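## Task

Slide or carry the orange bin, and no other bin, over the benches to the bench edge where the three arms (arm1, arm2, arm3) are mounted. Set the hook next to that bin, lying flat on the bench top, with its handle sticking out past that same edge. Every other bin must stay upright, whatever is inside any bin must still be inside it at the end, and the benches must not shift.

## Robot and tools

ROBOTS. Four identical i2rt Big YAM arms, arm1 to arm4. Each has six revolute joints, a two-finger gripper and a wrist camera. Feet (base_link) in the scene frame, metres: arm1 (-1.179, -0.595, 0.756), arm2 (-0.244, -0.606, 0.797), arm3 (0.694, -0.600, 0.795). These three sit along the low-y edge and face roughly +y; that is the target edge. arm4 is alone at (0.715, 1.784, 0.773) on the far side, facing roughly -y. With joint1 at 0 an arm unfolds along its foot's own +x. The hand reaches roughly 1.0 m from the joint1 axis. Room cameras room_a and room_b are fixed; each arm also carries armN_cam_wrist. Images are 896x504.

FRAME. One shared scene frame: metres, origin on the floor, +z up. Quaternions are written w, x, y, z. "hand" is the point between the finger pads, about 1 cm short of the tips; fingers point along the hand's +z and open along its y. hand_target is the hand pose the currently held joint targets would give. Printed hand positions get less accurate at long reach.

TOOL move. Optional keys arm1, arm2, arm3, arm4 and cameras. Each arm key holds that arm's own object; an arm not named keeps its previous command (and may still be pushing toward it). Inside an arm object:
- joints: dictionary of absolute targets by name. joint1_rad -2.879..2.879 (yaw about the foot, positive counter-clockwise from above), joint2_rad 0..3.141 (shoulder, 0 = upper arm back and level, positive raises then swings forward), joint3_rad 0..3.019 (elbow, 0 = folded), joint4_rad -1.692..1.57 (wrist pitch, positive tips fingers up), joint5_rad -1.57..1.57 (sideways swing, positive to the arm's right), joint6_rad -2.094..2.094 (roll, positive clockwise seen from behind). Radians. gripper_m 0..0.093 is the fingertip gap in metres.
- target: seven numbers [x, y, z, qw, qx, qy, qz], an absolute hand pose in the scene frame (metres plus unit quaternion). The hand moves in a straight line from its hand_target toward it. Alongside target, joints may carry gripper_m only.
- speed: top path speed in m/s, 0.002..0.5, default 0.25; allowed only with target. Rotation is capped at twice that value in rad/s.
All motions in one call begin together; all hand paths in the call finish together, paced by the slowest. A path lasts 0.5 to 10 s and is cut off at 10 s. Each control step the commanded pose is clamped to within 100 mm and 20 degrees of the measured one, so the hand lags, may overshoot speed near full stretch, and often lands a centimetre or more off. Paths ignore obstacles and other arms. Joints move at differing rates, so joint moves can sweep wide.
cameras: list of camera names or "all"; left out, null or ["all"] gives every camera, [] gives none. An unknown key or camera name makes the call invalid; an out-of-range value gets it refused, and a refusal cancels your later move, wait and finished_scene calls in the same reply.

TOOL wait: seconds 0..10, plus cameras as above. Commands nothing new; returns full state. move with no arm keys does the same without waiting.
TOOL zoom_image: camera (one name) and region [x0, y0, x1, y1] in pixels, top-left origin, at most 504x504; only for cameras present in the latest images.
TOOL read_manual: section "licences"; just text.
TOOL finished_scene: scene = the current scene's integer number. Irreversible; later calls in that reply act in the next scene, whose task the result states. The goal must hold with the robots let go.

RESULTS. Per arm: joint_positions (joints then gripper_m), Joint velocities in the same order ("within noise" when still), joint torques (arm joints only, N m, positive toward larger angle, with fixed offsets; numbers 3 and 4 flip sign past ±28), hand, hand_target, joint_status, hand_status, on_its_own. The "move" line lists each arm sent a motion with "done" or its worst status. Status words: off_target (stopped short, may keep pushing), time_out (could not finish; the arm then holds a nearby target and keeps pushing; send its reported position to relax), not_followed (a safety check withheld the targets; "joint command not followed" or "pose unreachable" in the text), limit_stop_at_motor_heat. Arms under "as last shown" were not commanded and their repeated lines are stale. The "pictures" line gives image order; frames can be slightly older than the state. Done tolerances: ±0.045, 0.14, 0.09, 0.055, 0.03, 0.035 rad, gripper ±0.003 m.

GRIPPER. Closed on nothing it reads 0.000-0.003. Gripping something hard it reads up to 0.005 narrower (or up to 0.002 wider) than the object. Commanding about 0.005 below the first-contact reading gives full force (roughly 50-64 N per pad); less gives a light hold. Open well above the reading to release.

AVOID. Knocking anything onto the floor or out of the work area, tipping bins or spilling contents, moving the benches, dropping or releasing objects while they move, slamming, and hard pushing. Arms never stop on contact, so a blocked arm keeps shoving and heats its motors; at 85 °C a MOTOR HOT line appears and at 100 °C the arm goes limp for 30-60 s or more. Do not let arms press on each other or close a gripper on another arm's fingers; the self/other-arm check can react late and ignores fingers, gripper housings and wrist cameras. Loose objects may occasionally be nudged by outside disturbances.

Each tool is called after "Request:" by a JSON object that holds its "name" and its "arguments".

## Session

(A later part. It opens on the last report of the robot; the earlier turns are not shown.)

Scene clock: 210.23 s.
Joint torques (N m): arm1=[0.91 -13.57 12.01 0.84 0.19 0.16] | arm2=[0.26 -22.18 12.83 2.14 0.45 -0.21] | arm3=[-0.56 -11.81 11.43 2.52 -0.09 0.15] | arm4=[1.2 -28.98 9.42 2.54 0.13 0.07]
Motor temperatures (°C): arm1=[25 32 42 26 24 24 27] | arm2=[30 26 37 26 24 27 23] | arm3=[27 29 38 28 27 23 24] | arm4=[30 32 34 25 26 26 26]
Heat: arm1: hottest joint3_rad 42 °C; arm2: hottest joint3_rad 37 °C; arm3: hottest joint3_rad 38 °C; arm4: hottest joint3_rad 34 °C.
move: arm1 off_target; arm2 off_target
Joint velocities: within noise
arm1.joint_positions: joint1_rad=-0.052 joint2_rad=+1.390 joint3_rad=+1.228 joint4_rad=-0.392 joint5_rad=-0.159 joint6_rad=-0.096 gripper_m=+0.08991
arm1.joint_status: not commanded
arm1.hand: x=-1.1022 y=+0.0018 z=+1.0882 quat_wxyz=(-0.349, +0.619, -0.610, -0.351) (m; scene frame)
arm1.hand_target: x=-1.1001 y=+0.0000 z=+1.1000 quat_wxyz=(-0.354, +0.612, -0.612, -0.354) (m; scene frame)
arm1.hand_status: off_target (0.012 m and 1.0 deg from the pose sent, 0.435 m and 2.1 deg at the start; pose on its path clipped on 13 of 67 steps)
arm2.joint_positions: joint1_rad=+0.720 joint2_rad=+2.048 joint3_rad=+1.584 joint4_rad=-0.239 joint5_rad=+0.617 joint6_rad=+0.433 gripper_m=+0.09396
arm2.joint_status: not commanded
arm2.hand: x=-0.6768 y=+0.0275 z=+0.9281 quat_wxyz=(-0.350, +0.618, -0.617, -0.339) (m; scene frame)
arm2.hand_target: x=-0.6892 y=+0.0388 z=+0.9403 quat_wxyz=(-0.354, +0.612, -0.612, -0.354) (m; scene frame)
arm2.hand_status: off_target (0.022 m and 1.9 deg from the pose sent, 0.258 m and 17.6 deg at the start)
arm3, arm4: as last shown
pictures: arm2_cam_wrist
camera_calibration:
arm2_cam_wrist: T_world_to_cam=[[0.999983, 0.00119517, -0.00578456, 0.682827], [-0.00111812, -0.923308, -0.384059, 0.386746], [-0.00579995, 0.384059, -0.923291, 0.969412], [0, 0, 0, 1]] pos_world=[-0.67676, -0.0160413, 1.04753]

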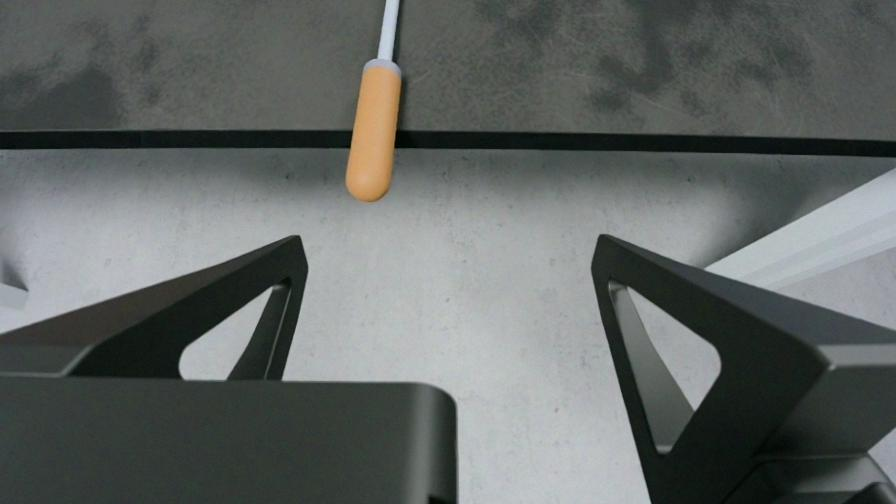

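Request:
{"name": "move", "arguments": {"arm2": {"target":[-0.755,0.09,0.88,0.354,-0.612,0.612,0.354],"speed":0.2}, "cameras": ["arm2_cam_wrist"]}}

Request:
{"name": "move", "arguments": {"arm2": {"target":[-0.755,0.206,0.79,0.354,-0.612,0.612,0.354],"speed":0.12}, "cameras": ["arm2_cam_wrist"]}}

Scene clock: 219.57 s.
Joint torques (N m): arm1=[0.91 -13.51 12.03 0.83 0.18 0.15] | arm2=[0.15 -26.17 13.04 1.4 0.46 -0.08] | arm3=[-0.85 -11.63 11.48 2.52 -0.1 0.13] | arm4=[1.2 -28.92 9.39 2.52 0.13 0.07]
Motor temperatures (°C): arm1=[25 31 41 26 24 24 26] | arm2=[30 27 37 26 24 27 23] | arm3=[27 29 38 28 27 23 24] | arm4=[30 32 33 25 26 26 26]
Heat: arm1: hottest joint3_rad 41 °C; arm2: hottest joint3_rad 37 °C; arm3: hottest joint3_rad 38 °C; arm4: hottest joint3_rad 33 °C.
move: arm2 off_target
Joint velocities: within noise
arm1, arm3, arm4: as last shown
arm2.joint_positions: joint1_rad=+0.737 joint2_rad=+2.330 joint3_rad=+1.912 joint4_rad=-0.277 joint5_rad=+0.632 joint6_rad=+0.433 gripper_m=+0.09396
arm2.joint_status: not commanded
arm2.hand: x=-0.7436 y=+0.0822 z=+0.8698 quat_wxyz=(-0.353, +0.618, -0.613, -0.344) (m; scene frame)
arm2.hand_target: x=-0.7543 y=+0.0891 z=+0.8801 quat_wxyz=(-0.354, +0.612, -0.612, -0.354) (m; scene frame)
arm2.hand_status: off_target (0.017 m and 1.3 deg from the pose sent, 0.111 m and 1.9 deg at the start)
pictures: arm2_cam_wrist
camera_calibration:
arm2_cam_wrist: T_world_to_cam=[[0.999962, 0.0077857, -0.00397863, 0.747074], [0.00557766, -0.918462, -0.39547, 0.429344], [-0.00673323, 0.395432, -0.91847, 0.888385], [0, 0, 0, 1]] pos_world=[-0.743459, 0.0372239, 0.98872]

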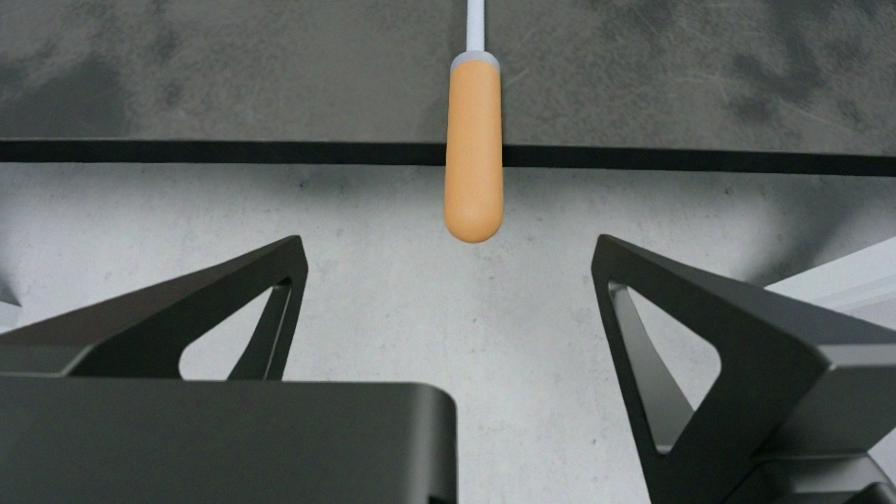

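Scene clock: 222.10 s.
Joint torques (N m): arm1=[0.91 -13.57 12.04 0.84 0.18 0.15] | arm2=[-1.03 -28.4 13.75 1.58 0.31 -0.17] | arm3=[-0.85 -11.63 11.48 2.55 -0.1 0.15] | arm4=[1.14 -28.86 9.4 2.52 0.13 0.06]
Motor temperatures (°C): arm1=[25 31 40 26 24 24 26] | arm2=[30 27 38 26 24 27 23] | arm3=[27 29 38 28 27 23 24] | arm4=[30 32 33 25 26 26 26]
Heat: arm1: hottest joint3_rad 40 °C; arm2: hottest joint3_rad 38 °C; arm3: hottest joint3_rad 38 °C; arm4: hottest joint3_rad 33 °C.
move: arm2 off_target
Joint velocities: within noise
arm1, arm3, arm4: as last shown
arm2.joint_positions: joint1_rad=+0.657 joint2_rad=+2.756 joint3_rad=+2.542 joint4_rad=-0.416 joint5_rad=+0.557 joint6_rad=+0.371 gripper_m=+0.09396
arm2.joint_status: not commanded
arm2.hand: x=-0.7599 y=+0.1964 z=+0.8018 quat_wxyz=(-0.350, +0.613, -0.611, -0.359) (m; scene frame)
arm2.hand_target: x=-0.7542 y=+0.2046 z=+0.7903 quat_wxyz=(-0.354, +0.612, -0.611, -0.355) (m; scene frame)
arm2.hand_status: off_target (0.016 m and 0.7 deg from the pose sent, 0.148 m and 1.3 deg at the start)
arm4.hand_target: x=+0.7471 y=+0.9502 z=+0.8999 quat_wxyz=(-0.354, -0.612, -0.612, +0.354) (m; scene frame)
pictures: arm2_cam_wrist
camera_calibration:
arm2_cam_wrist: T_world_to_cam=[[0.999484, 0.0172017, -0.0271416, 0.77867], [0.00445198, -0.910633, -0.413192, 0.519152], [-0.0318237, 0.412858, -0.910239, 0.751573], [0, 0, 0, 1]] pos_world=[-0.756661, 0.149069, 0.919755]

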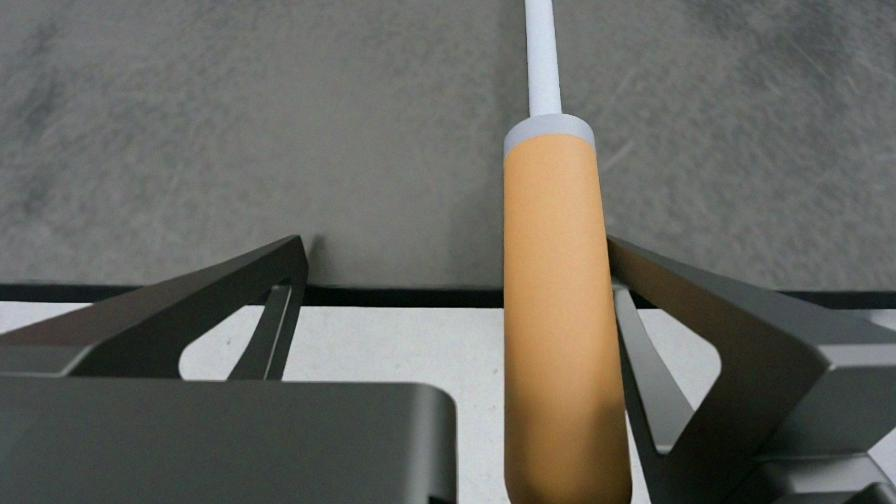

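Request:
{"name": "move", "arguments": {"arm2": {"target":[-0.722,0.206,0.785,0.354,-0.612,0.612,0.354],"speed":0.1}, "cameras": []}}

Request:
{"name": "move", "arguments": {"arm2": {"joints":{"gripper_m":0.018}}, "cameras": ["arm2_cam_wrist"]}}

Scene clock: 228.83 s.
Joint torques (N m): arm1=[0.91 -13.57 12.03 0.83 0.19 0.15] | arm2=[-1.85 -31.15 8.12 2.21 0.11 -0.25] | arm3=[-0.67 -11.81 11.45 2.58 -0.1 0.13] | arm4=[1.2 -28.92 9.42 2.51 0.13 0.07]
Motor temperatures (°C): arm1=[25 31 40 26 24 24 26] | arm2=[30 27 38 26 24 27 23] | arm3=[27 29 38 28 27 23 24] | arm4=[30 32 33 25 26 26 26]
Heat: arm1: hottest joint3_rad 40 °C; arm2: hottest joint3_rad 38 °C; arm3: hottest joint3_rad 38 °C; arm4: hottest joint3_rad 33 °C.
move: arm2 off_target
Joint velocities: within noise
arm1: as last shown
arm1.joint_positions: joint1_rad=-0.052 joint2_rad=+1.390 joint3_rad=+1.228 joint4_rad=-0.392 joint5_rad=-0.159 joint6_rad=-0.095 gripper_m=+0.08991
arm2.joint_positions: joint1_rad=+0.633 joint2_rad=+2.699 joint3_rad=+2.408 joint4_rad=-0.319 joint5_rad=+0.537 joint6_rad=+0.361 gripper_m=+0.09396
arm2.joint_status: not commanded
arm2.hand: x=-0.7386 y=+0.1998 z=+0.7978 quat_wxyz=(-0.349, +0.608, -0.612, -0.365) (m; scene frame)
arm2.hand_target: x=-0.7220 y=+0.2058 z=+0.7852 quat_wxyz=(-0.354, +0.612, -0.612, -0.354) (m; scene frame)
arm2.hand_status: off_target (0.022 m and 1.5 deg from the pose sent, 0.042 m and 0.7 deg at the start)
arm3.joint_positions: joint1_rad=+0.004 joint2_rad=+1.573 joint3_rad=+1.079 joint4_rad=+0.233 joint5_rad=-0.122 joint6_rad=-0.034 gripper_m=+0.09397
arm3.joint_status: not commanded
arm3.hand: x=+0.7535 y=+0.0602 z=+1.0623 quat_wxyz=(-0.431, +0.562, -0.557, -0.434) (m; scene frame)
arm3.hand_target: x=+0.7598 y=+0.0764 z=+1.1001 quat_wxyz=(-0.454, +0.542, -0.542, -0.454) (m; scene frame)
arm3.hand_status: not commanded
arm4.joint_positions: joint1_rad=-0.058 joint2_rad=+2.132 joint3_rad=+1.668 joint4_rad=-0.086 joint5_rad=+0.040 joint6_rad=+0.015 gripper_m=+0.06011
arm4.joint_status: not commanded
arm4.hand: x=+0.7448 y=+0.9531 z=+0.8913 quat_wxyz=(-0.345, -0.614, -0.619, +0.348) (m; scene frame)
arm4.hand_target: x=+0.7471 y=+0.9502 z=+0.8999 quat_wxyz=(-0.354, -0.612, -0.612, +0.354) (m; scene frame)
arm4.hand_status: not commanded
pictures: none
No camera images: "cameras" was empty.

Scene clock: 229.60 s.
Joint torques (N m): arm1=[0.91 -13.57 12.03 0.83 0.18 0.15] | arm2=[-1.26 -31.03 8.24 2.09 0.21 -0.21] | arm3=[-0.67 -11.75 11.49 2.55 -0.1 0.14] | arm4=[1.2 -28.92 9.4 2.52 0.13 0.06]
Motor temperatures (°C): arm1=[25 31 40 26 24 24 26] | arm2=[30 28 38 26 24 27 23] | arm3=[27 29 39 28 27 23 24] | arm4=[30 32 33 25 26 26 26]
Heat: arm1: hottest joint3_rad 40 °C; arm2: hottest joint3_rad 38 °C; arm3: hottest joint3_rad 39 °C; arm4: hottest joint3_rad 33 °C.
move: arm2 off_target
Joint velocities: within noise
arm1, arm3, arm4: as last shown
arm2.joint_positions: joint1_rad=+0.628 joint2_rad=+2.698 joint3_rad=+2.407 joint4_rad=-0.315 joint5_rad=+0.535 joint6_rad=+0.357 gripper_m=+0.02785
arm2.joint_status: gripper_m off_target (ended at +0.02788, target +0.01800)
arm2.hand: x=-0.7348 y=+0.2026 z=+0.7982 quat_wxyz=(-0.351, +0.608, -0.612, -0.365) (m; scene frame)
arm2.hand_target: x=-0.7221 y=+0.2057 z=+0.7852 quat_wxyz=(-0.354, +0.612, -0.612, -0.354) (m; scene frame)
arm2.hand_status: not commanded
arm4.hand_target: x=+0.7471 y=+0.9501 z=+0.8999 quat_wxyz=(-0.354, -0.612, -0.612, +0.354) (m; scene frame)
pictures: arm2_cam_wrist
camera_calibration:
arm2_cam_wrist: T_world_to_cam=[[0.999112, 0.0145283, -0.0395476, 0.763445], [-0.00359956, -0.905799, -0.423693, 0.524734], [-0.0419777, 0.423459, -0.904942, 0.732752], [0, 0, 0, 1]] pos_world=[-0.730119, 0.153922, 0.915617]

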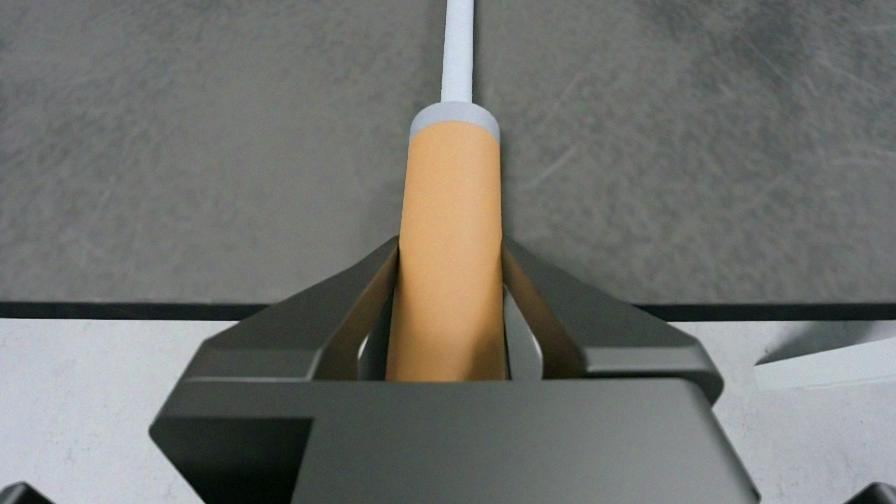

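Request:
{"name": "move", "arguments": {"arm2": {"target":[-0.68,0.1,0.96,0.354,-0.612,0.612,0.354],"speed":0.15}, "cameras": []}}

Request:
{"name": "move", "arguments": {"arm2": {"target":[0.2,0.08,0.98,0.383,-0.595,0.595,0.383],"speed":0.25}, "cameras": ["arm2_cam_wrist","room_b"]}}

Scene clock: 238.73 s.
Joint torques (N m): arm1=[0.91 -13.57 12.03 0.83 0.18 0.15] | arm2=[0.62 -30.33 10.17 2.24 0.81 0.03] | arm3=[-0.73 -11.63 11.43 2.5 -0.08 0.15] | arm4=[1.2 -28.86 9.4 2.52 0.13 0.07]
Motor temperatures (°C): arm1=[25 30 39 26 24 24 26] | arm2=[30 30 38 26 24 27 23] | arm3=[27 29 39 28 27 23 24] | arm4=[30 32 33 25 26 26 26]
Heat: arm1: hottest joint3_rad 39 °C; arm2: hottest joint3_rad 38 °C; arm3: hottest joint3_rad 39 °C; arm4: hottest joint3_rad 33 °C.
move: arm2 off_target
Joint velocities: within noise
arm1, arm3, arm4: as last shown
arm2.joint_positions: joint1_rad=+0.647 joint2_rad=+2.198 joint3_rad=+1.811 joint4_rad=-0.323 joint5_rad=+0.553 joint6_rad=+0.360 gripper_m=+0.02786
arm2.joint_status: not commanded
arm2.hand: x=-0.6732 y=+0.0983 z=+0.9120 quat_wxyz=(-0.348, +0.634, -0.612, -0.322) (m; scene frame)
arm2.hand_target: x=-0.6793 y=+0.0995 z=+0.9594 quat_wxyz=(-0.354, +0.612, -0.612, -0.354) (m; scene frame)
arm2.hand_status: off_target (0.048 m and 4.5 deg from the pose sent, 0.199 m and 1.4 deg at the start; pose on its path clipped on 8 of 74 steps)
arm4.hand_target: x=+0.7471 y=+0.9502 z=+0.8999 quat_wxyz=(-0.354, -0.612, -0.612, +0.354) (m; scene frame)
pictures: none
No camera images: "cameras" was empty.

Scene clock: 243.17 s.
Joint torques (N m): arm1=[0.91 -13.51 12.03 0.83 0.18 0.15] | arm2=[0.26 -25.82 15.38 2.28 -0.79 -0.28] | arm3=[-0.62 -11.58 11.44 2.52 -0.08 0.15] | arm4=[1.2 -28.92 9.4 2.51 0.13 0.07]
Motor temperatures (°C): arm1=[25 30 39 26 24 24 26] | arm2=[30 30 38 26 24 27 24] | arm3=[27 29 39 28 27 23 24] | arm4=[30 32 33 25 26 26 26]
Heat: arm1: hottest joint3_rad 39 °C; arm2: hottest joint3_rad 38 °C; arm3: hottest joint3_rad 39 °C; arm4: hottest joint3_rad 33 °C.
move: arm2 off_target
Joint velocities: within noise
arm1, arm3, arm4: as last shown
arm2.joint_positions: joint1_rad=-0.713 joint2_rad=+2.086 joint3_rad=+1.625 joint4_rad=-0.184 joint5_rad=-0.606 joint6_rad=-0.320 gripper_m=+0.02785
arm2.joint_status: not commanded
arm2.hand: x=+0.1871 y=+0.0533 z=+0.9234 quat_wxyz=(-0.337, +0.587, -0.634, -0.375) (m; scene frame)
arm2.hand_target: x=+0.1964 y=+0.0748 z=+0.9809 quat_wxyz=(-0.383, +0.594, -0.595, -0.382) (m; scene frame)
arm2.hand_status: off_target (0.064 m and 7.0 deg from the pose sent, 0.876 m and 9.4 deg at the start; pose on its path clipped on 6 of 133 steps)
pictures: arm2_cam_wrist, room_b
camera_calibration:
arm2_cam_wrist: T_world_to_cam=[[0.994866, -0.0214119, -0.0989089, -0.0929908], [-0.0608999, -0.907253, -0.416153, 0.449697], [-0.0808248, 0.42004, -0.903899, 0.95449], [0, 0, 0, 1]] pos_world=[0.197046, 0.00507367, 1.04071]

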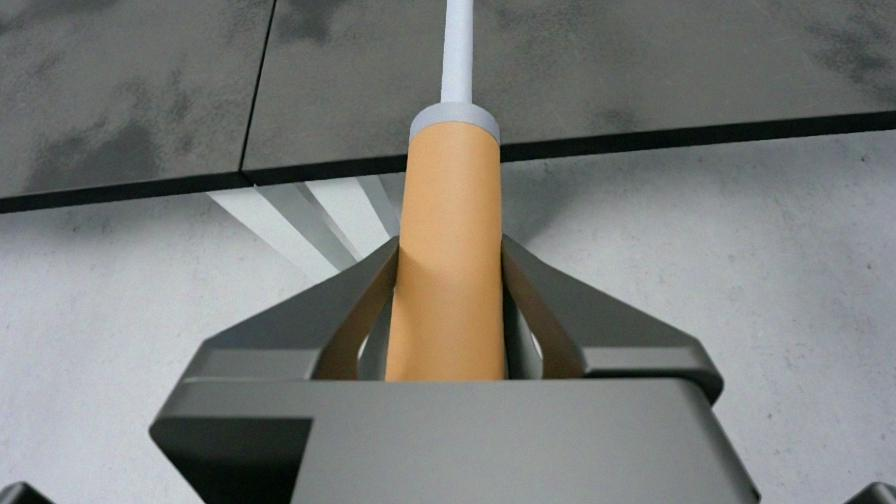

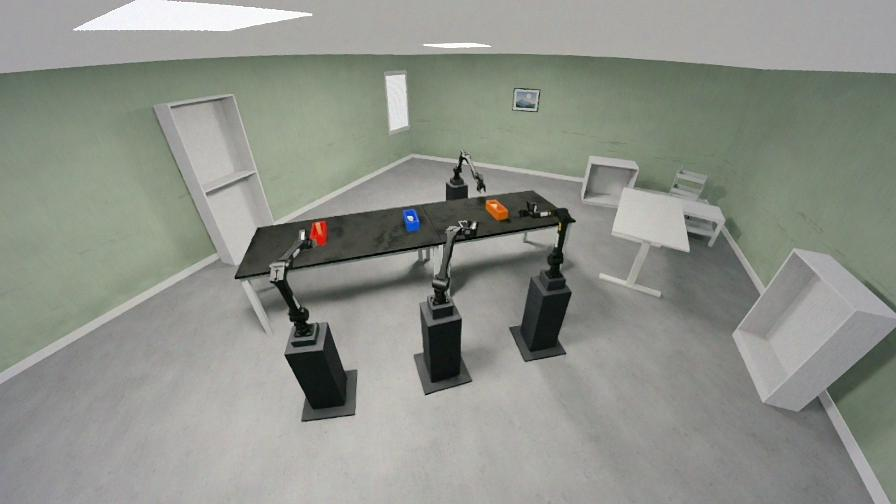

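Request:
{"name": "move", "arguments": {"arm2": {"target":[0.242,0.215,0.93,0.37,-0.603,0.603,0.37],"speed":0.15}, "cameras": []}}

Request:
{"name": "move", "arguments": {"arm2": {"target":[0.242,0.218,0.85,0.36,-0.609,0.609,0.36],"speed":0.08}, "cameras": ["arm2_cam_wrist"]}}

Request:
{"name": "move", "arguments": {"arm2": {"target":[0.242,0.218,0.795,0.354,-0.612,0.612,0.354],"speed":0.06}, "cameras": ["arm2_cam_wrist"]}}

Scene clock: 250.90 s.
Joint torques (N m): arm1=[0.97 -13.57 12.04 0.84 0.18 0.15] | arm2=[0.44 -32.5 16.5 2.29 -0.63 -0.12] | arm3=[-0.62 -11.75 11.47 2.56 -0.08 0.16] | arm4=[1.2 -28.92 9.4 2.52 0.13 0.07]
Motor temperatures (°C): arm1=[25 30 38 26 24 24 26] | arm2=[30 31 39 26 24 27 24] | arm3=[27 29 39 28 27 23 24] | arm4=[30 33 33 25 26 26 26]
Heat: arm1: hottest joint3_rad 38 °C; arm2: hottest joint3_rad 39 °C; arm3: hottest joint3_rad 39 °C; arm4: hottest joint2_rad 33 °C.
move: arm2 off_target
Joint velocities: within noise
arm1, arm3, arm4: as last shown
arm2.joint_positions: joint1_rad=-0.645 joint2_rad=+2.567 joint3_rad=+2.371 joint4_rad=-0.485 joint5_rad=-0.538 joint6_rad=-0.321 gripper_m=+0.02785
arm2.joint_status: not commanded
arm2.hand: x=+0.2328 y=+0.1898 z=+0.8626 quat_wxyz=(-0.322, +0.603, -0.637, -0.357) (m; scene frame)
arm2.hand_target: x=+0.2374 y=+0.2078 z=+0.9307 quat_wxyz=(-0.370, +0.602, -0.603, -0.370) (m; scene frame)
arm2.hand_status: off_target (0.073 m and 6.9 deg from the pose sent, 0.171 m and 5.5 deg at the start)
pictures: none
No camera images: "cameras" was empty.

Scene clock: 252.73 s.
Joint torques (N m): arm1=[0.91 -13.51 12.01 0.83 0.18 0.15] | arm2=[0.85 -30.62 15.01 2.48 -0.25 -0.15] | arm3=[-0.67 -11.75 11.47 2.48 -0.08 0.17] | arm4=[1.2 -28.86 9.4 2.52 0.13 0.07]
Motor temperatures (°C): arm1=[25 30 38 26 24 24 26] | arm2=[30 31 39 26 24 27 24] | arm3=[27 29 39 28 27 23 24] | arm4=[30 33 33 25 26 26 26]
Heat: arm1: hottest joint3_rad 38 °C; arm2: hottest joint3_rad 39 °C; arm3: hottest joint3_rad 39 °C; arm4: hottest joint2_rad 33 °C.
move: arm2 off_target
Joint velocities: within noise
arm1.joint_positions: joint1_rad=-0.052 joint2_rad=+1.390 joint3_rad=+1.228 joint4_rad=-0.392 joint5_rad=-0.159 joint6_rad=-0.095 gripper_m=+0.08991
arm1.joint_status: not commanded
arm1.hand: x=-1.1022 y=+0.0018 z=+1.0882 quat_wxyz=(-0.349, +0.619, -0.610, -0.351) (m; scene frame)
arm1.hand_target: x=-1.1001 y=+0.0000 z=+1.1000 quat_wxyz=(-0.354, +0.612, -0.612, -0.354) (m; scene frame)
arm1.hand_status: not commanded
arm2.joint_positions: joint1_rad=-0.644 joint2_rad=+2.646 joint3_rad=+2.407 joint4_rad=-0.436 joint5_rad=-0.533 joint6_rad=-0.334 gripper_m=+0.02786
arm2.joint_status: not commanded
arm2.hand: x=+0.2373 y=+0.1965 z=+0.8186 quat_wxyz=(-0.327, +0.606, -0.632, -0.354) (m; scene frame)
arm2.hand_target: x=+0.2394 y=+0.2142 z=+0.8511 quat_wxyz=(-0.360, +0.608, -0.609, -0.360) (m; scene frame)
arm2.hand_status: off_target (0.038 m and 4.7 deg from the pose sent, 0.032 m and 5.4 deg at the start)
arm3, arm4: as last shown
pictures: arm2_cam_wrist
camera_calibration:
arm2_cam_wrist: T_world_to_cam=[[0.997562, -0.00658781, -0.0694717, -0.177866], [-0.0320048, -0.927849, -0.371579, 0.499745], [-0.0620114, 0.372897, -0.925798, 0.826302], [0, 0, 0, 1]] pos_world=[0.244667, 0.154391, 0.938327]

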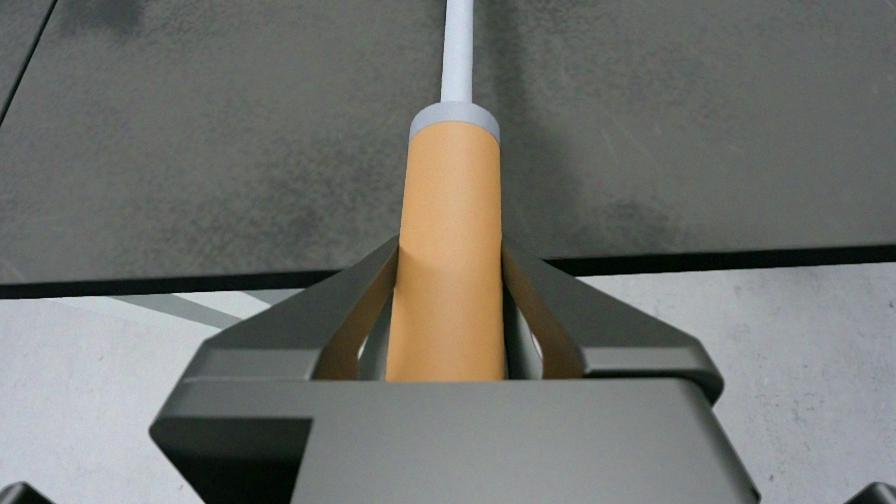

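Scene clock: 254.43 s.
Joint torques (N m): arm1=[0.91 -13.57 12.03 0.84 0.18 0.15] | arm2=[0.73 -28.63 13.48 1.8 0.03 -0.04] | arm3=[-0.79 -11.75 11.47 2.55 -0.08 0.14] | arm4=[1.2 -28.92 9.4 2.51 0.13 0.07]
Motor temperatures (°C): arm1=[25 29 38 26 24 24 26] | arm2=[30 31 39 26 24 27 24] | arm3=[27 29 39 28 27 23 24] | arm4=[30 33 33 25 26 26 26]
Heat: arm1: hottest joint3_rad 38 °C; arm2: hottest joint3_rad 39 °C; arm3: hottest joint3_rad 39 °C; arm4: hottest joint2_rad 33 °C.
move: arm2 off_target
Joint velocities: within noise
arm1, arm3, arm4: as last shown
arm2.joint_positions: joint1_rad=-0.643 joint2_rad=+2.710 joint3_rad=+2.469 joint4_rad=-0.388 joint5_rad=-0.532 joint6_rad=-0.355 gripper_m=+0.02786
arm2.joint_status: not commanded
arm2.hand: x=+0.2444 y=+0.2074 z=+0.8021 quat_wxyz=(-0.351, +0.611, -0.615, -0.353) (m; scene frame)
arm2.hand_target: x=+0.2412 y=+0.2168 z=+0.7953 quat_wxyz=(-0.355, +0.612, -0.612, -0.354) (m; scene frame)
arm2.hand_status: off_target (0.013 m and 0.5 deg from the pose sent, 0.032 m and 3.9 deg at the start)
arm4.hand_target: x=+0.7471 y=+0.9501 z=+0.8999 quat_wxyz=(-0.354, -0.612, -0.612, +0.354) (m; scene frame)
pictures: arm2_cam_wrist
camera_calibration:
arm2_cam_wrist: T_world_to_cam=[[0.999702, 0.00553674, -0.0237828, -0.225738], [-0.00460909, -0.913663, -0.406445, 0.522336], [-0.0239799, 0.406434, -0.913366, 0.781219], [0, 0, 0, 1]] pos_world=[0.246812, 0.160975, 0.92047]

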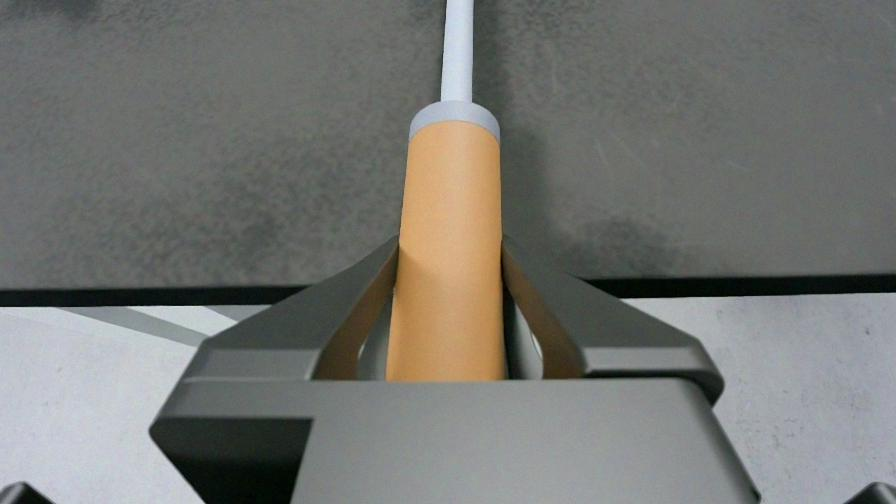

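Request:
{"name": "move", "arguments": {"arm2": {"target":[0.243,0.216,0.765,0.354,-0.612,0.612,0.354],"speed":0.06}, "cameras": []}}

Request:
{"name": "move", "arguments": {"arm2": {"joints":{"gripper_m":0.045}}, "cameras": ["arm2_cam_wrist"]}}

Scene clock: 259.13 s.
Joint torques (N m): arm1=[0.85 -13.57 12.03 0.83 0.19 0.15] | arm2=[0.5 -27.16 11.59 2.48 -0.08 -0.07] | arm3=[-0.73 -11.69 11.47 2.52 -0.08 0.14] | arm4=[1.2 -28.92 9.42 2.52 0.13 0.06]
Motor temperatures (°C): arm1=[25 29 38 26 24 24 26] | arm2=[30 31 40 26 24 27 24] | arm3=[27 29 39 28 27 23 24] | arm4=[30 33 33 25 26 26 26]
Heat: arm1: hottest joint3_rad 38 °C; arm2: hottest joint3_rad 40 °C; arm3: hottest joint3_rad 39 °C; arm4: hottest joint2_rad 33 °C.
move: arm2 off_target
Joint velocities: within noise
arm1, arm3, arm4: as last shown
arm2.joint_positions: joint1_rad=-0.643 joint2_rad=+2.721 joint3_rad=+2.469 joint4_rad=-0.357 joint5_rad=-0.532 joint6_rad=-0.355 gripper_m=+0.02786
arm2.joint_status: not commanded
arm2.hand: x=+0.2460 y=+0.2095 z=+0.7979 quat_wxyz=(-0.360, +0.611, -0.610, -0.355) (m; scene frame)
arm2.hand_target: x=+0.2412 y=+0.2130 z=+0.7657 quat_wxyz=(-0.354, +0.612, -0.612, -0.354) (m; scene frame)
arm2.hand_status: off_target (0.034 m and 0.7 deg from the pose sent, 0.038 m and 0.5 deg at the start)
arm4.hand_target: x=+0.7471 y=+0.9502 z=+0.8999 quat_wxyz=(-0.354, -0.612, -0.612, +0.354) (m; scene frame)
pictures: none
No camera images: "cameras" was empty.

Scene clock: 259.73 s.
Joint torques (N m): arm1=[0.91 -13.57 12.03 0.83 0.18 0.15] | arm2=[0.5 -27.34 11.59 2.24 -0.08 -0.07] | arm3=[-0.79 -11.87 11.41 2.51 -0.08 0.15] | arm4=[1.2 -28.92 9.4 2.51 0.13 0.07]
Motor temperatures (°C): arm1=[25 29 38 26 24 24 26] | arm2=[30 31 40 26 24 27 24] | arm3=[27 29 39 28 27 23 24] | arm4=[30 33 33 25 26 26 26]
Heat: arm1: hottest joint3_rad 38 °C; arm2: hottest joint3_rad 40 °C; arm3: hottest joint3_rad 39 °C; arm4: hottest joint2_rad 33 °C.
move: arm2 done
Joint velocities: within noise
arm1: as last shown
arm2.joint_positions: joint1_rad=-0.643 joint2_rad=+2.722 joint3_rad=+2.469 joint4_rad=-0.351 joint5_rad=-0.532 joint6_rad=-0.355 gripper_m=+0.04485
arm2.joint_status: all done
arm2.hand: x=+0.2464 y=+0.2100 z=+0.7977 quat_wxyz=(-0.362, +0.610, -0.609, -0.355) (m; scene frame)
arm2.hand_target: x=+0.2413 y=+0.2129 z=+0.7657 quat_wxyz=(-0.354, +0.612, -0.612, -0.354) (m; scene frame)
arm2.hand_status: not commanded
arm3.joint_positions: joint1_rad=+0.004 joint2_rad=+1.573 joint3_rad=+1.079 joint4_rad=+0.233 joint5_rad=-0.122 joint6_rad=-0.034 gripper_m=+0.09397
arm3.joint_status: not commanded
arm3.hand: x=+0.7535 y=+0.0602 z=+1.0623 quat_wxyz=(-0.431, +0.562, -0.557, -0.434) (m; scene frame)
arm3.hand_target: x=+0.7598 y=+0.0764 z=+1.1001 quat_wxyz=(-0.454, +0.542, -0.542, -0.454) (m; scene frame)
arm3.hand_status: not commanded
arm4.joint_positions: joint1_rad=-0.058 joint2_rad=+2.132 joint3_rad=+1.668 joint4_rad=-0.086 joint5_rad=+0.040 joint6_rad=+0.015 gripper_m=+0.06011
arm4.joint_status: not commanded
arm4.hand: x=+0.7448 y=+0.9531 z=+0.8913 quat_wxyz=(-0.345, -0.614, -0.619, +0.348) (m; scene frame)
arm4.hand_target: x=+0.7471 y=+0.9502 z=+0.8999 quat_wxyz=(-0.354, -0.612, -0.612, +0.354) (m; scene frame)
arm4.hand_status: not commanded
pictures: arm2_cam_wrist
camera_calibration:
arm2_cam_wrist: T_world_to_cam=[[0.999947, 0.0058922, -0.00840706, -0.240199], [0.00176121, -0.905215, -0.424951, 0.534389], [-0.0101141, 0.424914, -0.905177, 0.762394], [0, 0, 0, 1]] pos_world=[0.246956, 0.161201, 0.915172]

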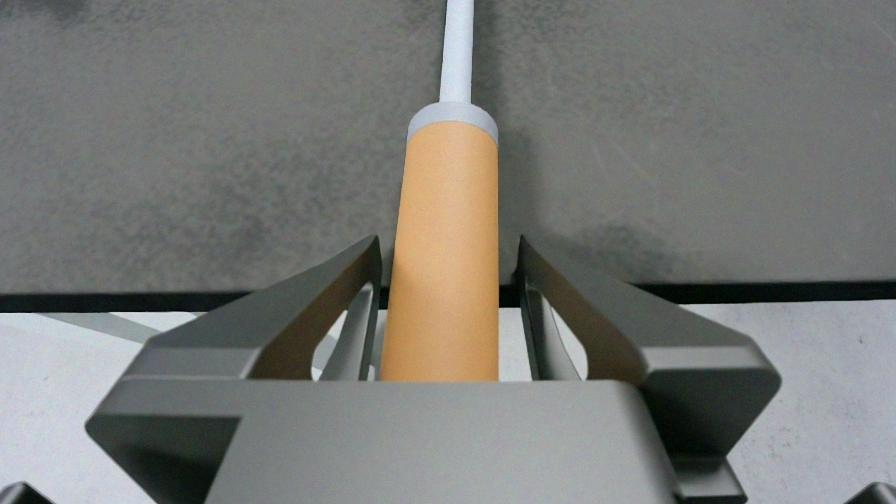

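Request:
{"name": "move", "arguments": {"arm2": {"target":[0.243,0.04,0.93,0.354,-0.612,0.612,0.354],"joints":{"gripper_m":0.09},"speed":0.15}, "cameras": []}}

Request:
{"name": "move", "arguments": {"arm2": {"target":[-0.3,0.0,1.1,0.354,-0.612,0.612,0.354],"speed":0.35}, "arm3": {"target":[0.255,0.03,0.87,0.406,-0.579,0.579,0.406],"speed":0.25}, "cameras": ["arm3_cam_wrist","room_a"]}}

Scene clock: 272.87 s.
Joint torques (N m): arm1=[0.91 -13.57 12.03 0.84 0.18 0.15] | arm2=[-0.21 -26.52 8.53 1.46 -0.44 -0.22] | arm3=[-0.91 -11.63 11.43 2.51 -0.08 0.15] | arm4=[1.2 -28.92 9.42 2.52 0.13 0.06]
Motor temperatures (°C): arm1=[25 29 38 26 24 24 26] | arm2=[30 33 39 26 24 27 24] | arm3=[27 29 39 28 27 23 24] | arm4=[30 33 33 25 26 26 26]
Heat: arm1: hottest joint3_rad 38 °C; arm2: hottest joint3_rad 39 °C; arm3: hottest joint3_rad 39 °C; arm4: hottest joint2_rad 33 °C.
move: arm2 done
Joint velocities: within noise
arm1, arm3, arm4: as last shown
arm2.joint_positions: joint1_rad=-0.782 joint2_rad=+2.153 joint3_rad=+1.762 joint4_rad=-0.279 joint5_rad=-0.642 joint6_rad=-0.445 gripper_m=+0.08989
arm2.joint_status: all done
arm2.hand: x=+0.2446 y=+0.0430 z=+0.9288 quat_wxyz=(-0.356, +0.608, -0.614, -0.355) (m; scene frame)
arm2.hand_target: x=+0.2431 y=+0.0399 z=+0.9299 quat_wxyz=(-0.354, +0.612, -0.612, -0.354) (m; scene frame)
arm2.hand_status: done (0.004 m and 0.6 deg from the pose sent, 0.215 m and 1.0 deg at the start)
pictures: none
No camera images: "cameras" was empty.

Scene clock: 276.03 s.
Joint torques (N m): arm1=[0.97 -13.51 12.03 0.83 0.18 0.15] | arm2=[-0.44 -14.8 12.45 1.63 0.21 0.02] | arm3=[-0.85 -17.14 9.47 1.06 0.36 0.12] | arm4=[1.2 -28.92 9.42 2.52 0.13 0.06]
Motor temperatures (°C): arm1=[25 29 37 26 24 24 26] | arm2=[30 33 39 26 24 27 24] | arm3=[27 29 39 28 27 23 24] | arm4=[30 33 33 25 26 26 26]
Heat: arm1: hottest joint3_rad 37 °C; arm2: hottest joint3_rad 39 °C; arm3: hottest joint3_rad 39 °C; arm4: hottest joint2_rad 33 °C.
move: arm2 off_target; arm3 off_target
Joint velocities: within noise
arm1, arm4: as last shown
arm2.joint_positions: joint1_rad=+0.119 joint2_rad=+1.412 joint3_rad=+1.126 joint4_rad=-0.277 joint5_rad=+0.109 joint6_rad=+0.044 gripper_m=+0.08989
arm2.joint_status: not commanded
arm2.hand: x=-0.3020 y=-0.0067 z=+1.0758 quat_wxyz=(-0.345, +0.625, -0.611, -0.342) (m; scene frame)
arm2.hand_target: x=-0.2998 y=-0.0008 z=+1.1001 quat_wxyz=(-0.354, +0.612, -0.612, -0.354) (m; scene frame)
arm2.hand_status: off_target (0.025 m and 2.3 deg from the pose sent, 0.572 m and 0.6 deg at the start)
arm3.joint_positions: joint1_rad=+0.886 joint2_rad=+2.138 joint3_rad=+1.383 joint4_rad=+0.247 joint5_rad=+0.695 joint6_rad=+0.300 gripper_m=+0.09397
arm3.joint_status: not commanded
arm3.hand: x=+0.2634 y=+0.0124 z=+0.8487 quat_wxyz=(-0.405, +0.597, -0.573, -0.388) (m; scene frame)
arm3.hand_target: x=+0.2561 y=+0.0286 z=+0.8704 quat_wxyz=(-0.406, +0.579, -0.579, -0.406) (m; scene frame)
arm3.hand_status: off_target (0.029 m and 3.0 deg from the pose sent, 0.535 m and 5.3 deg at the start)
pictures: arm3_cam_wrist, room_a
camera_calibration:
arm3_cam_wrist: T_world_to_cam=[[0.998228, 0.018184, 0.0566637, -0.313083], [0.0473912, -0.818804, -0.572114, 0.494515], [0.0359931, 0.573785, -0.818215, 0.806071], [0, 0, 0, 1]] pos_world=[0.260079, -0.0519075, 0.960199]

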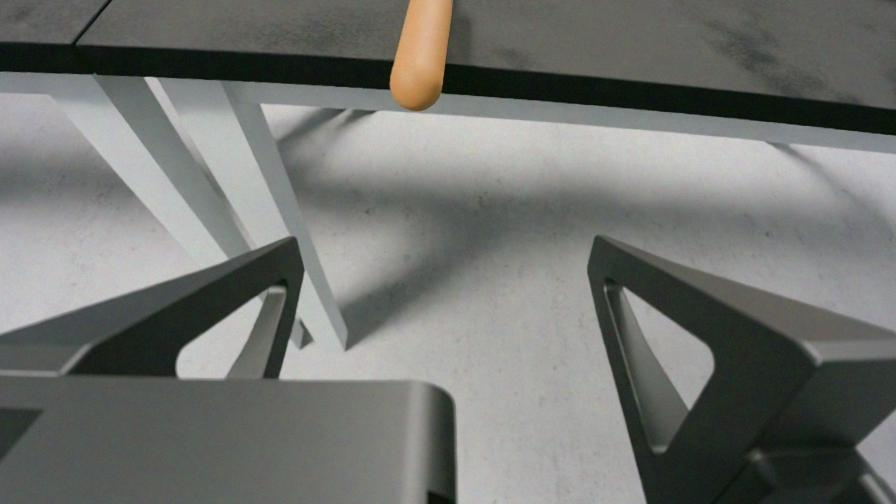

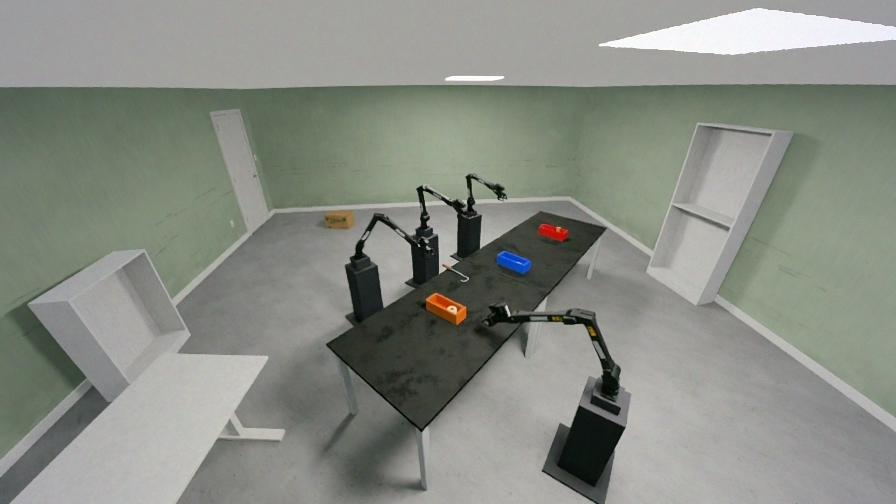

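Request:
{"name": "move", "arguments": {"arm3": {"target":[0.24,0.08,0.87,0.406,-0.579,0.579,0.406],"speed":0.15}, "cameras": ["arm3_cam_wrist"]}}

Request:
{"name": "move", "arguments": {"arm3": {"target":[0.24,0.23,0.815,0.406,-0.579,0.579,0.406],"speed":0.12}, "cameras": ["arm3_cam_wrist"]}}

Scene clock: 285.30 s.
Joint torques (N m): arm1=[0.91 -13.57 12.03 0.83 0.18 0.15] | arm2=[-0.44 -14.92 12.46 1.63 0.21 0.05] | arm3=[-0.26 -18.49 10.1 1.09 0.16 -0.04] | arm4=[1.2 -28.92 9.4 2.52 0.13 0.07]
Motor temperatures (°C): arm1=[25 29 37 26 24 24 26] | arm2=[30 32 38 26 24 27 23] | arm3=[27 30 39 28 27 23 24] | arm4=[30 33 33 25 26 26 26]
Heat: arm1: hottest joint3_rad 37 °C; arm2: hottest joint3_rad 38 °C; arm3: hottest joint3_rad 39 °C; arm4: hottest joint2_rad 33 °C.
move: arm3 off_target
Joint velocities: within noise
arm1, arm4: as last shown
arm2.joint_positions: joint1_rad=+0.119 joint2_rad=+1.412 joint3_rad=+1.126 joint4_rad=-0.277 joint5_rad=+0.109 joint6_rad=+0.045 gripper_m=+0.08989
arm2.joint_status: not commanded
arm2.hand: x=-0.3020 y=-0.0067 z=+1.0757 quat_wxyz=(-0.345, +0.625, -0.611, -0.341) (m; scene frame)
arm2.hand_target: x=-0.2999 y=-0.0008 z=+1.1000 quat_wxyz=(-0.354, +0.612, -0.612, -0.354) (m; scene frame)
arm2.hand_status: not commanded
arm3.joint_positions: joint1_rad=+0.847 joint2_rad=+2.233 joint3_rad=+1.562 joint4_rad=+0.174 joint5_rad=+0.670 joint6_rad=+0.301 gripper_m=+0.09397
arm3.joint_status: not commanded
arm3.hand: x=+0.2518 y=+0.0642 z=+0.8481 quat_wxyz=(-0.404, +0.589, -0.582, -0.390) (m; scene frame)
arm3.hand_target: x=+0.2412 y=+0.0782 z=+0.8704 quat_wxyz=(-0.406, +0.579, -0.579, -0.406) (m; scene frame)
arm3.hand_status: off_target (0.029 m and 2.2 deg from the pose sent, 0.075 m and 3.0 deg at the start)
pictures: arm3_cam_wrist
camera_calibration:
arm3_cam_wrist: T_world_to_cam=[[0.999223, 0.00113724, 0.0394037, -0.286948], [0.0235148, -0.819461, -0.572653, 0.543655], [0.0316385, 0.573134, -0.818851, 0.777885], [0, 0, 0, 1]] pos_world=[0.249329, -0.0000020329, 0.959604]

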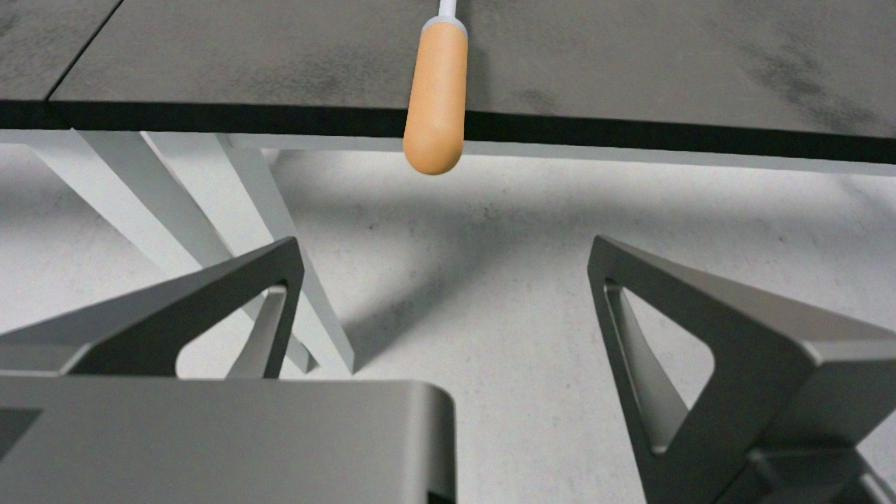

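Scene clock: 287.57 s.
Joint torques (N m): arm1=[0.97 -13.51 12.04 0.83 0.18 0.15] | arm2=[-0.44 -14.86 12.44 1.63 0.2 0.04] | arm3=[-1.96 -20.31 12.48 1.48 0.14 -0.03] | arm4=[1.2 -28.92 9.42 2.51 0.13 0.07]
Motor temperatures (°C): arm1=[25 29 37 26 24 24 26] | arm2=[30 32 38 26 24 27 23] | arm3=[27 30 39 28 27 23 24] | arm4=[30 33 33 25 26 26 26]
Heat: arm1: hottest joint3_rad 37 °C; arm2: hottest joint3_rad 38 °C; arm3: hottest joint3_rad 39 °C; arm4: hottest joint2_rad 33 °C.
move: arm3 off_target
Joint velocities: within noise
arm1, arm2, arm4: as last shown
arm2.hand: x=-0.3020 y=-0.0067 z=+1.0757 quat_wxyz=(-0.345, +0.625, -0.611, -0.342) (m; scene frame)
arm3.joint_positions: joint1_rad=+0.744 joint2_rad=+2.598 joint3_rad=+2.142 joint4_rad=-0.009 joint5_rad=+0.558 joint6_rad=+0.236 gripper_m=+0.09395
arm3.joint_status: not commanded
arm3.hand: x=+0.2345 y=+0.2026 z=+0.7996 quat_wxyz=(-0.397, +0.596, -0.577, -0.392) (m; scene frame)
arm3.hand_target: x=+0.2425 y=+0.2262 z=+0.8162 quat_wxyz=(-0.406, +0.579, -0.579, -0.406) (m; scene frame)
arm3.hand_status: off_target (0.032 m and 2.8 deg from the pose sent, 0.169 m and 2.2 deg at the start)
pictures: arm3_cam_wrist
camera_calibration:
arm3_cam_wrist: T_world_to_cam=[[0.998984, 0.0220508, 0.039309, -0.272022], [0.0404603, -0.82303, -0.566555, 0.621486], [0.0198595, 0.56757, -0.823086, 0.666657], [0, 0, 0, 1]] pos_world=[0.23336, 0.139125, 0.911515]

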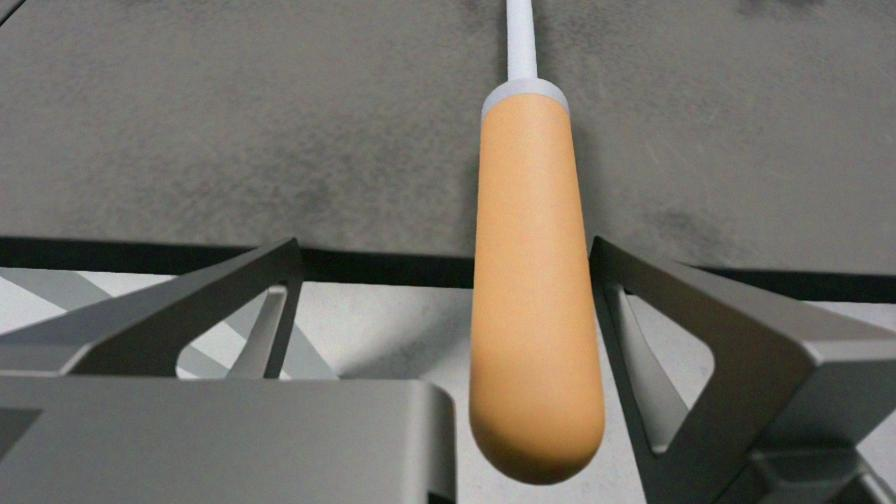

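Request:
{"name": "move", "arguments": {"arm3": {"target":[0.264,0.242,0.815,0.406,-0.579,0.579,0.406],"speed":0.1}, "cameras": []}}

Request:
{"name": "move", "arguments": {"arm3": {"joints":{"gripper_m":0.015}}, "cameras": ["arm3_cam_wrist"]}}

Scene clock: 292.23 s.
Joint torques (N m): arm1=[0.91 -13.57 12.03 0.83 0.18 0.15] | arm2=[-0.5 -14.86 12.48 1.65 0.21 0.05] | arm3=[-4.42 -21.71 10.24 2.41 -0.68 -0.12] | arm4=[1.2 -28.98 9.42 2.52 0.13 0.07]
Motor temperatures (°C): arm1=[25 29 37 26 24 24 26] | arm2=[30 32 38 26 24 27 23] | arm3=[27 30 40 28 28 23 24] | arm4=[30 33 33 25 26 26 26]
Heat: arm1: hottest joint3_rad 37 °C; arm2: hottest joint3_rad 38 °C; arm3: hottest joint3_rad 40 °C; arm4: hottest joint2_rad 33 °C.
move: arm3 off_target
Joint velocities: within noise
arm1.joint_positions: joint1_rad=-0.052 joint2_rad=+1.390 joint3_rad=+1.228 joint4_rad=-0.392 joint5_rad=-0.159 joint6_rad=-0.095 gripper_m=+0.08991
arm1.joint_status: not commanded
arm1.hand: x=-1.1022 y=+0.0018 z=+1.0882 quat_wxyz=(-0.349, +0.619, -0.610, -0.351) (m; scene frame)
arm1.hand_target: x=-1.1001 y=+0.0000 z=+1.1000 quat_wxyz=(-0.354, +0.612, -0.612, -0.354) (m; scene frame)
arm1.hand_status: not commanded
arm2, arm4: as last shown
arm3.joint_positions: joint1_rad=+0.743 joint2_rad=+2.598 joint3_rad=+2.142 joint4_rad=-0.010 joint5_rad=+0.552 joint6_rad=+0.231 gripper_m=+0.09395
arm3.joint_status: not commanded
arm3.hand: x=+0.2344 y=+0.2030 z=+0.7991 quat_wxyz=(-0.396, +0.599, -0.575, -0.392) (m; scene frame)
arm3.hand_target: x=+0.2671 y=+0.2367 z=+0.8162 quat_wxyz=(-0.407, +0.579, -0.579, -0.406) (m; scene frame)
arm3.hand_status: off_target (0.051 m and 3.1 deg from the pose sent, 0.052 m and 2.8 deg at the start)
pictures: none
No camera images: "cameras" was empty.

Scene clock: 293.00 s.
Joint torques (N m): arm1=[0.91 -13.57 12.01 0.83 0.18 0.15] | arm2=[-0.56 -14.92 12.46 1.65 0.21 0.05] | arm3=[-4.37 -21.48 10.24 2.44 -0.59 -0.01] | arm4=[1.2 -28.92 9.42 2.52 0.13 0.06]
Motor temperatures (°C): arm1=[25 29 37 26 24 24 26] | arm2=[30 32 38 26 24 27 23] | arm3=[27 30 40 28 28 23 24] | arm4=[30 33 33 25 26 26 26]
Heat: arm1: hottest joint3_rad 37 °C; arm2: hottest joint3_rad 38 °C; arm3: hottest joint3_rad 40 °C; arm4: hottest joint2_rad 33 °C.
move: arm3 off_target
Joint velocities: within noise
arm1, arm2, arm4: as last shown
arm3.joint_positions: joint1_rad=+0.742 joint2_rad=+2.598 joint3_rad=+2.142 joint4_rad=-0.009 joint5_rad=+0.550 joint6_rad=+0.217 gripper_m=+0.02911
arm3.joint_status: gripper_m off_target (ended at +0.02914, target +0.01500)
arm3.hand: x=+0.2343 y=+0.2032 z=+0.7991 quat_wxyz=(-0.398, +0.603, -0.571, -0.390) (m; scene frame)
arm3.hand_target: x=+0.2671 y=+0.2367 z=+0.8162 quat_wxyz=(-0.407, +0.579, -0.578, -0.406) (m; scene frame)
arm3.hand_status: not commanded
pictures: arm3_cam_wrist
camera_calibration:
arm3_cam_wrist: T_world_to_cam=[[0.99795, 0.0351377, 0.0534855, -0.285594], [0.0592372, -0.823441, -0.564302, 0.615656], [0.0242138, 0.566313, -0.823834, 0.665817], [0, 0, 0, 1]] pos_world=[0.232416, 0.13993, 0.911214]

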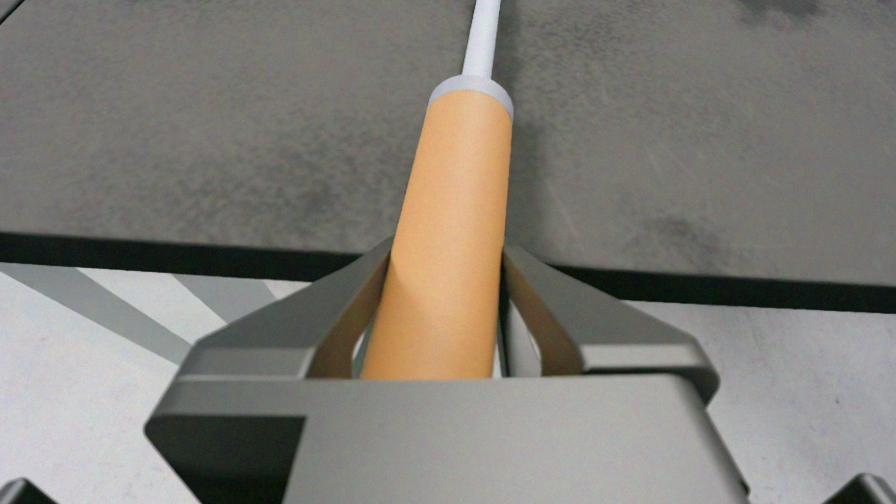

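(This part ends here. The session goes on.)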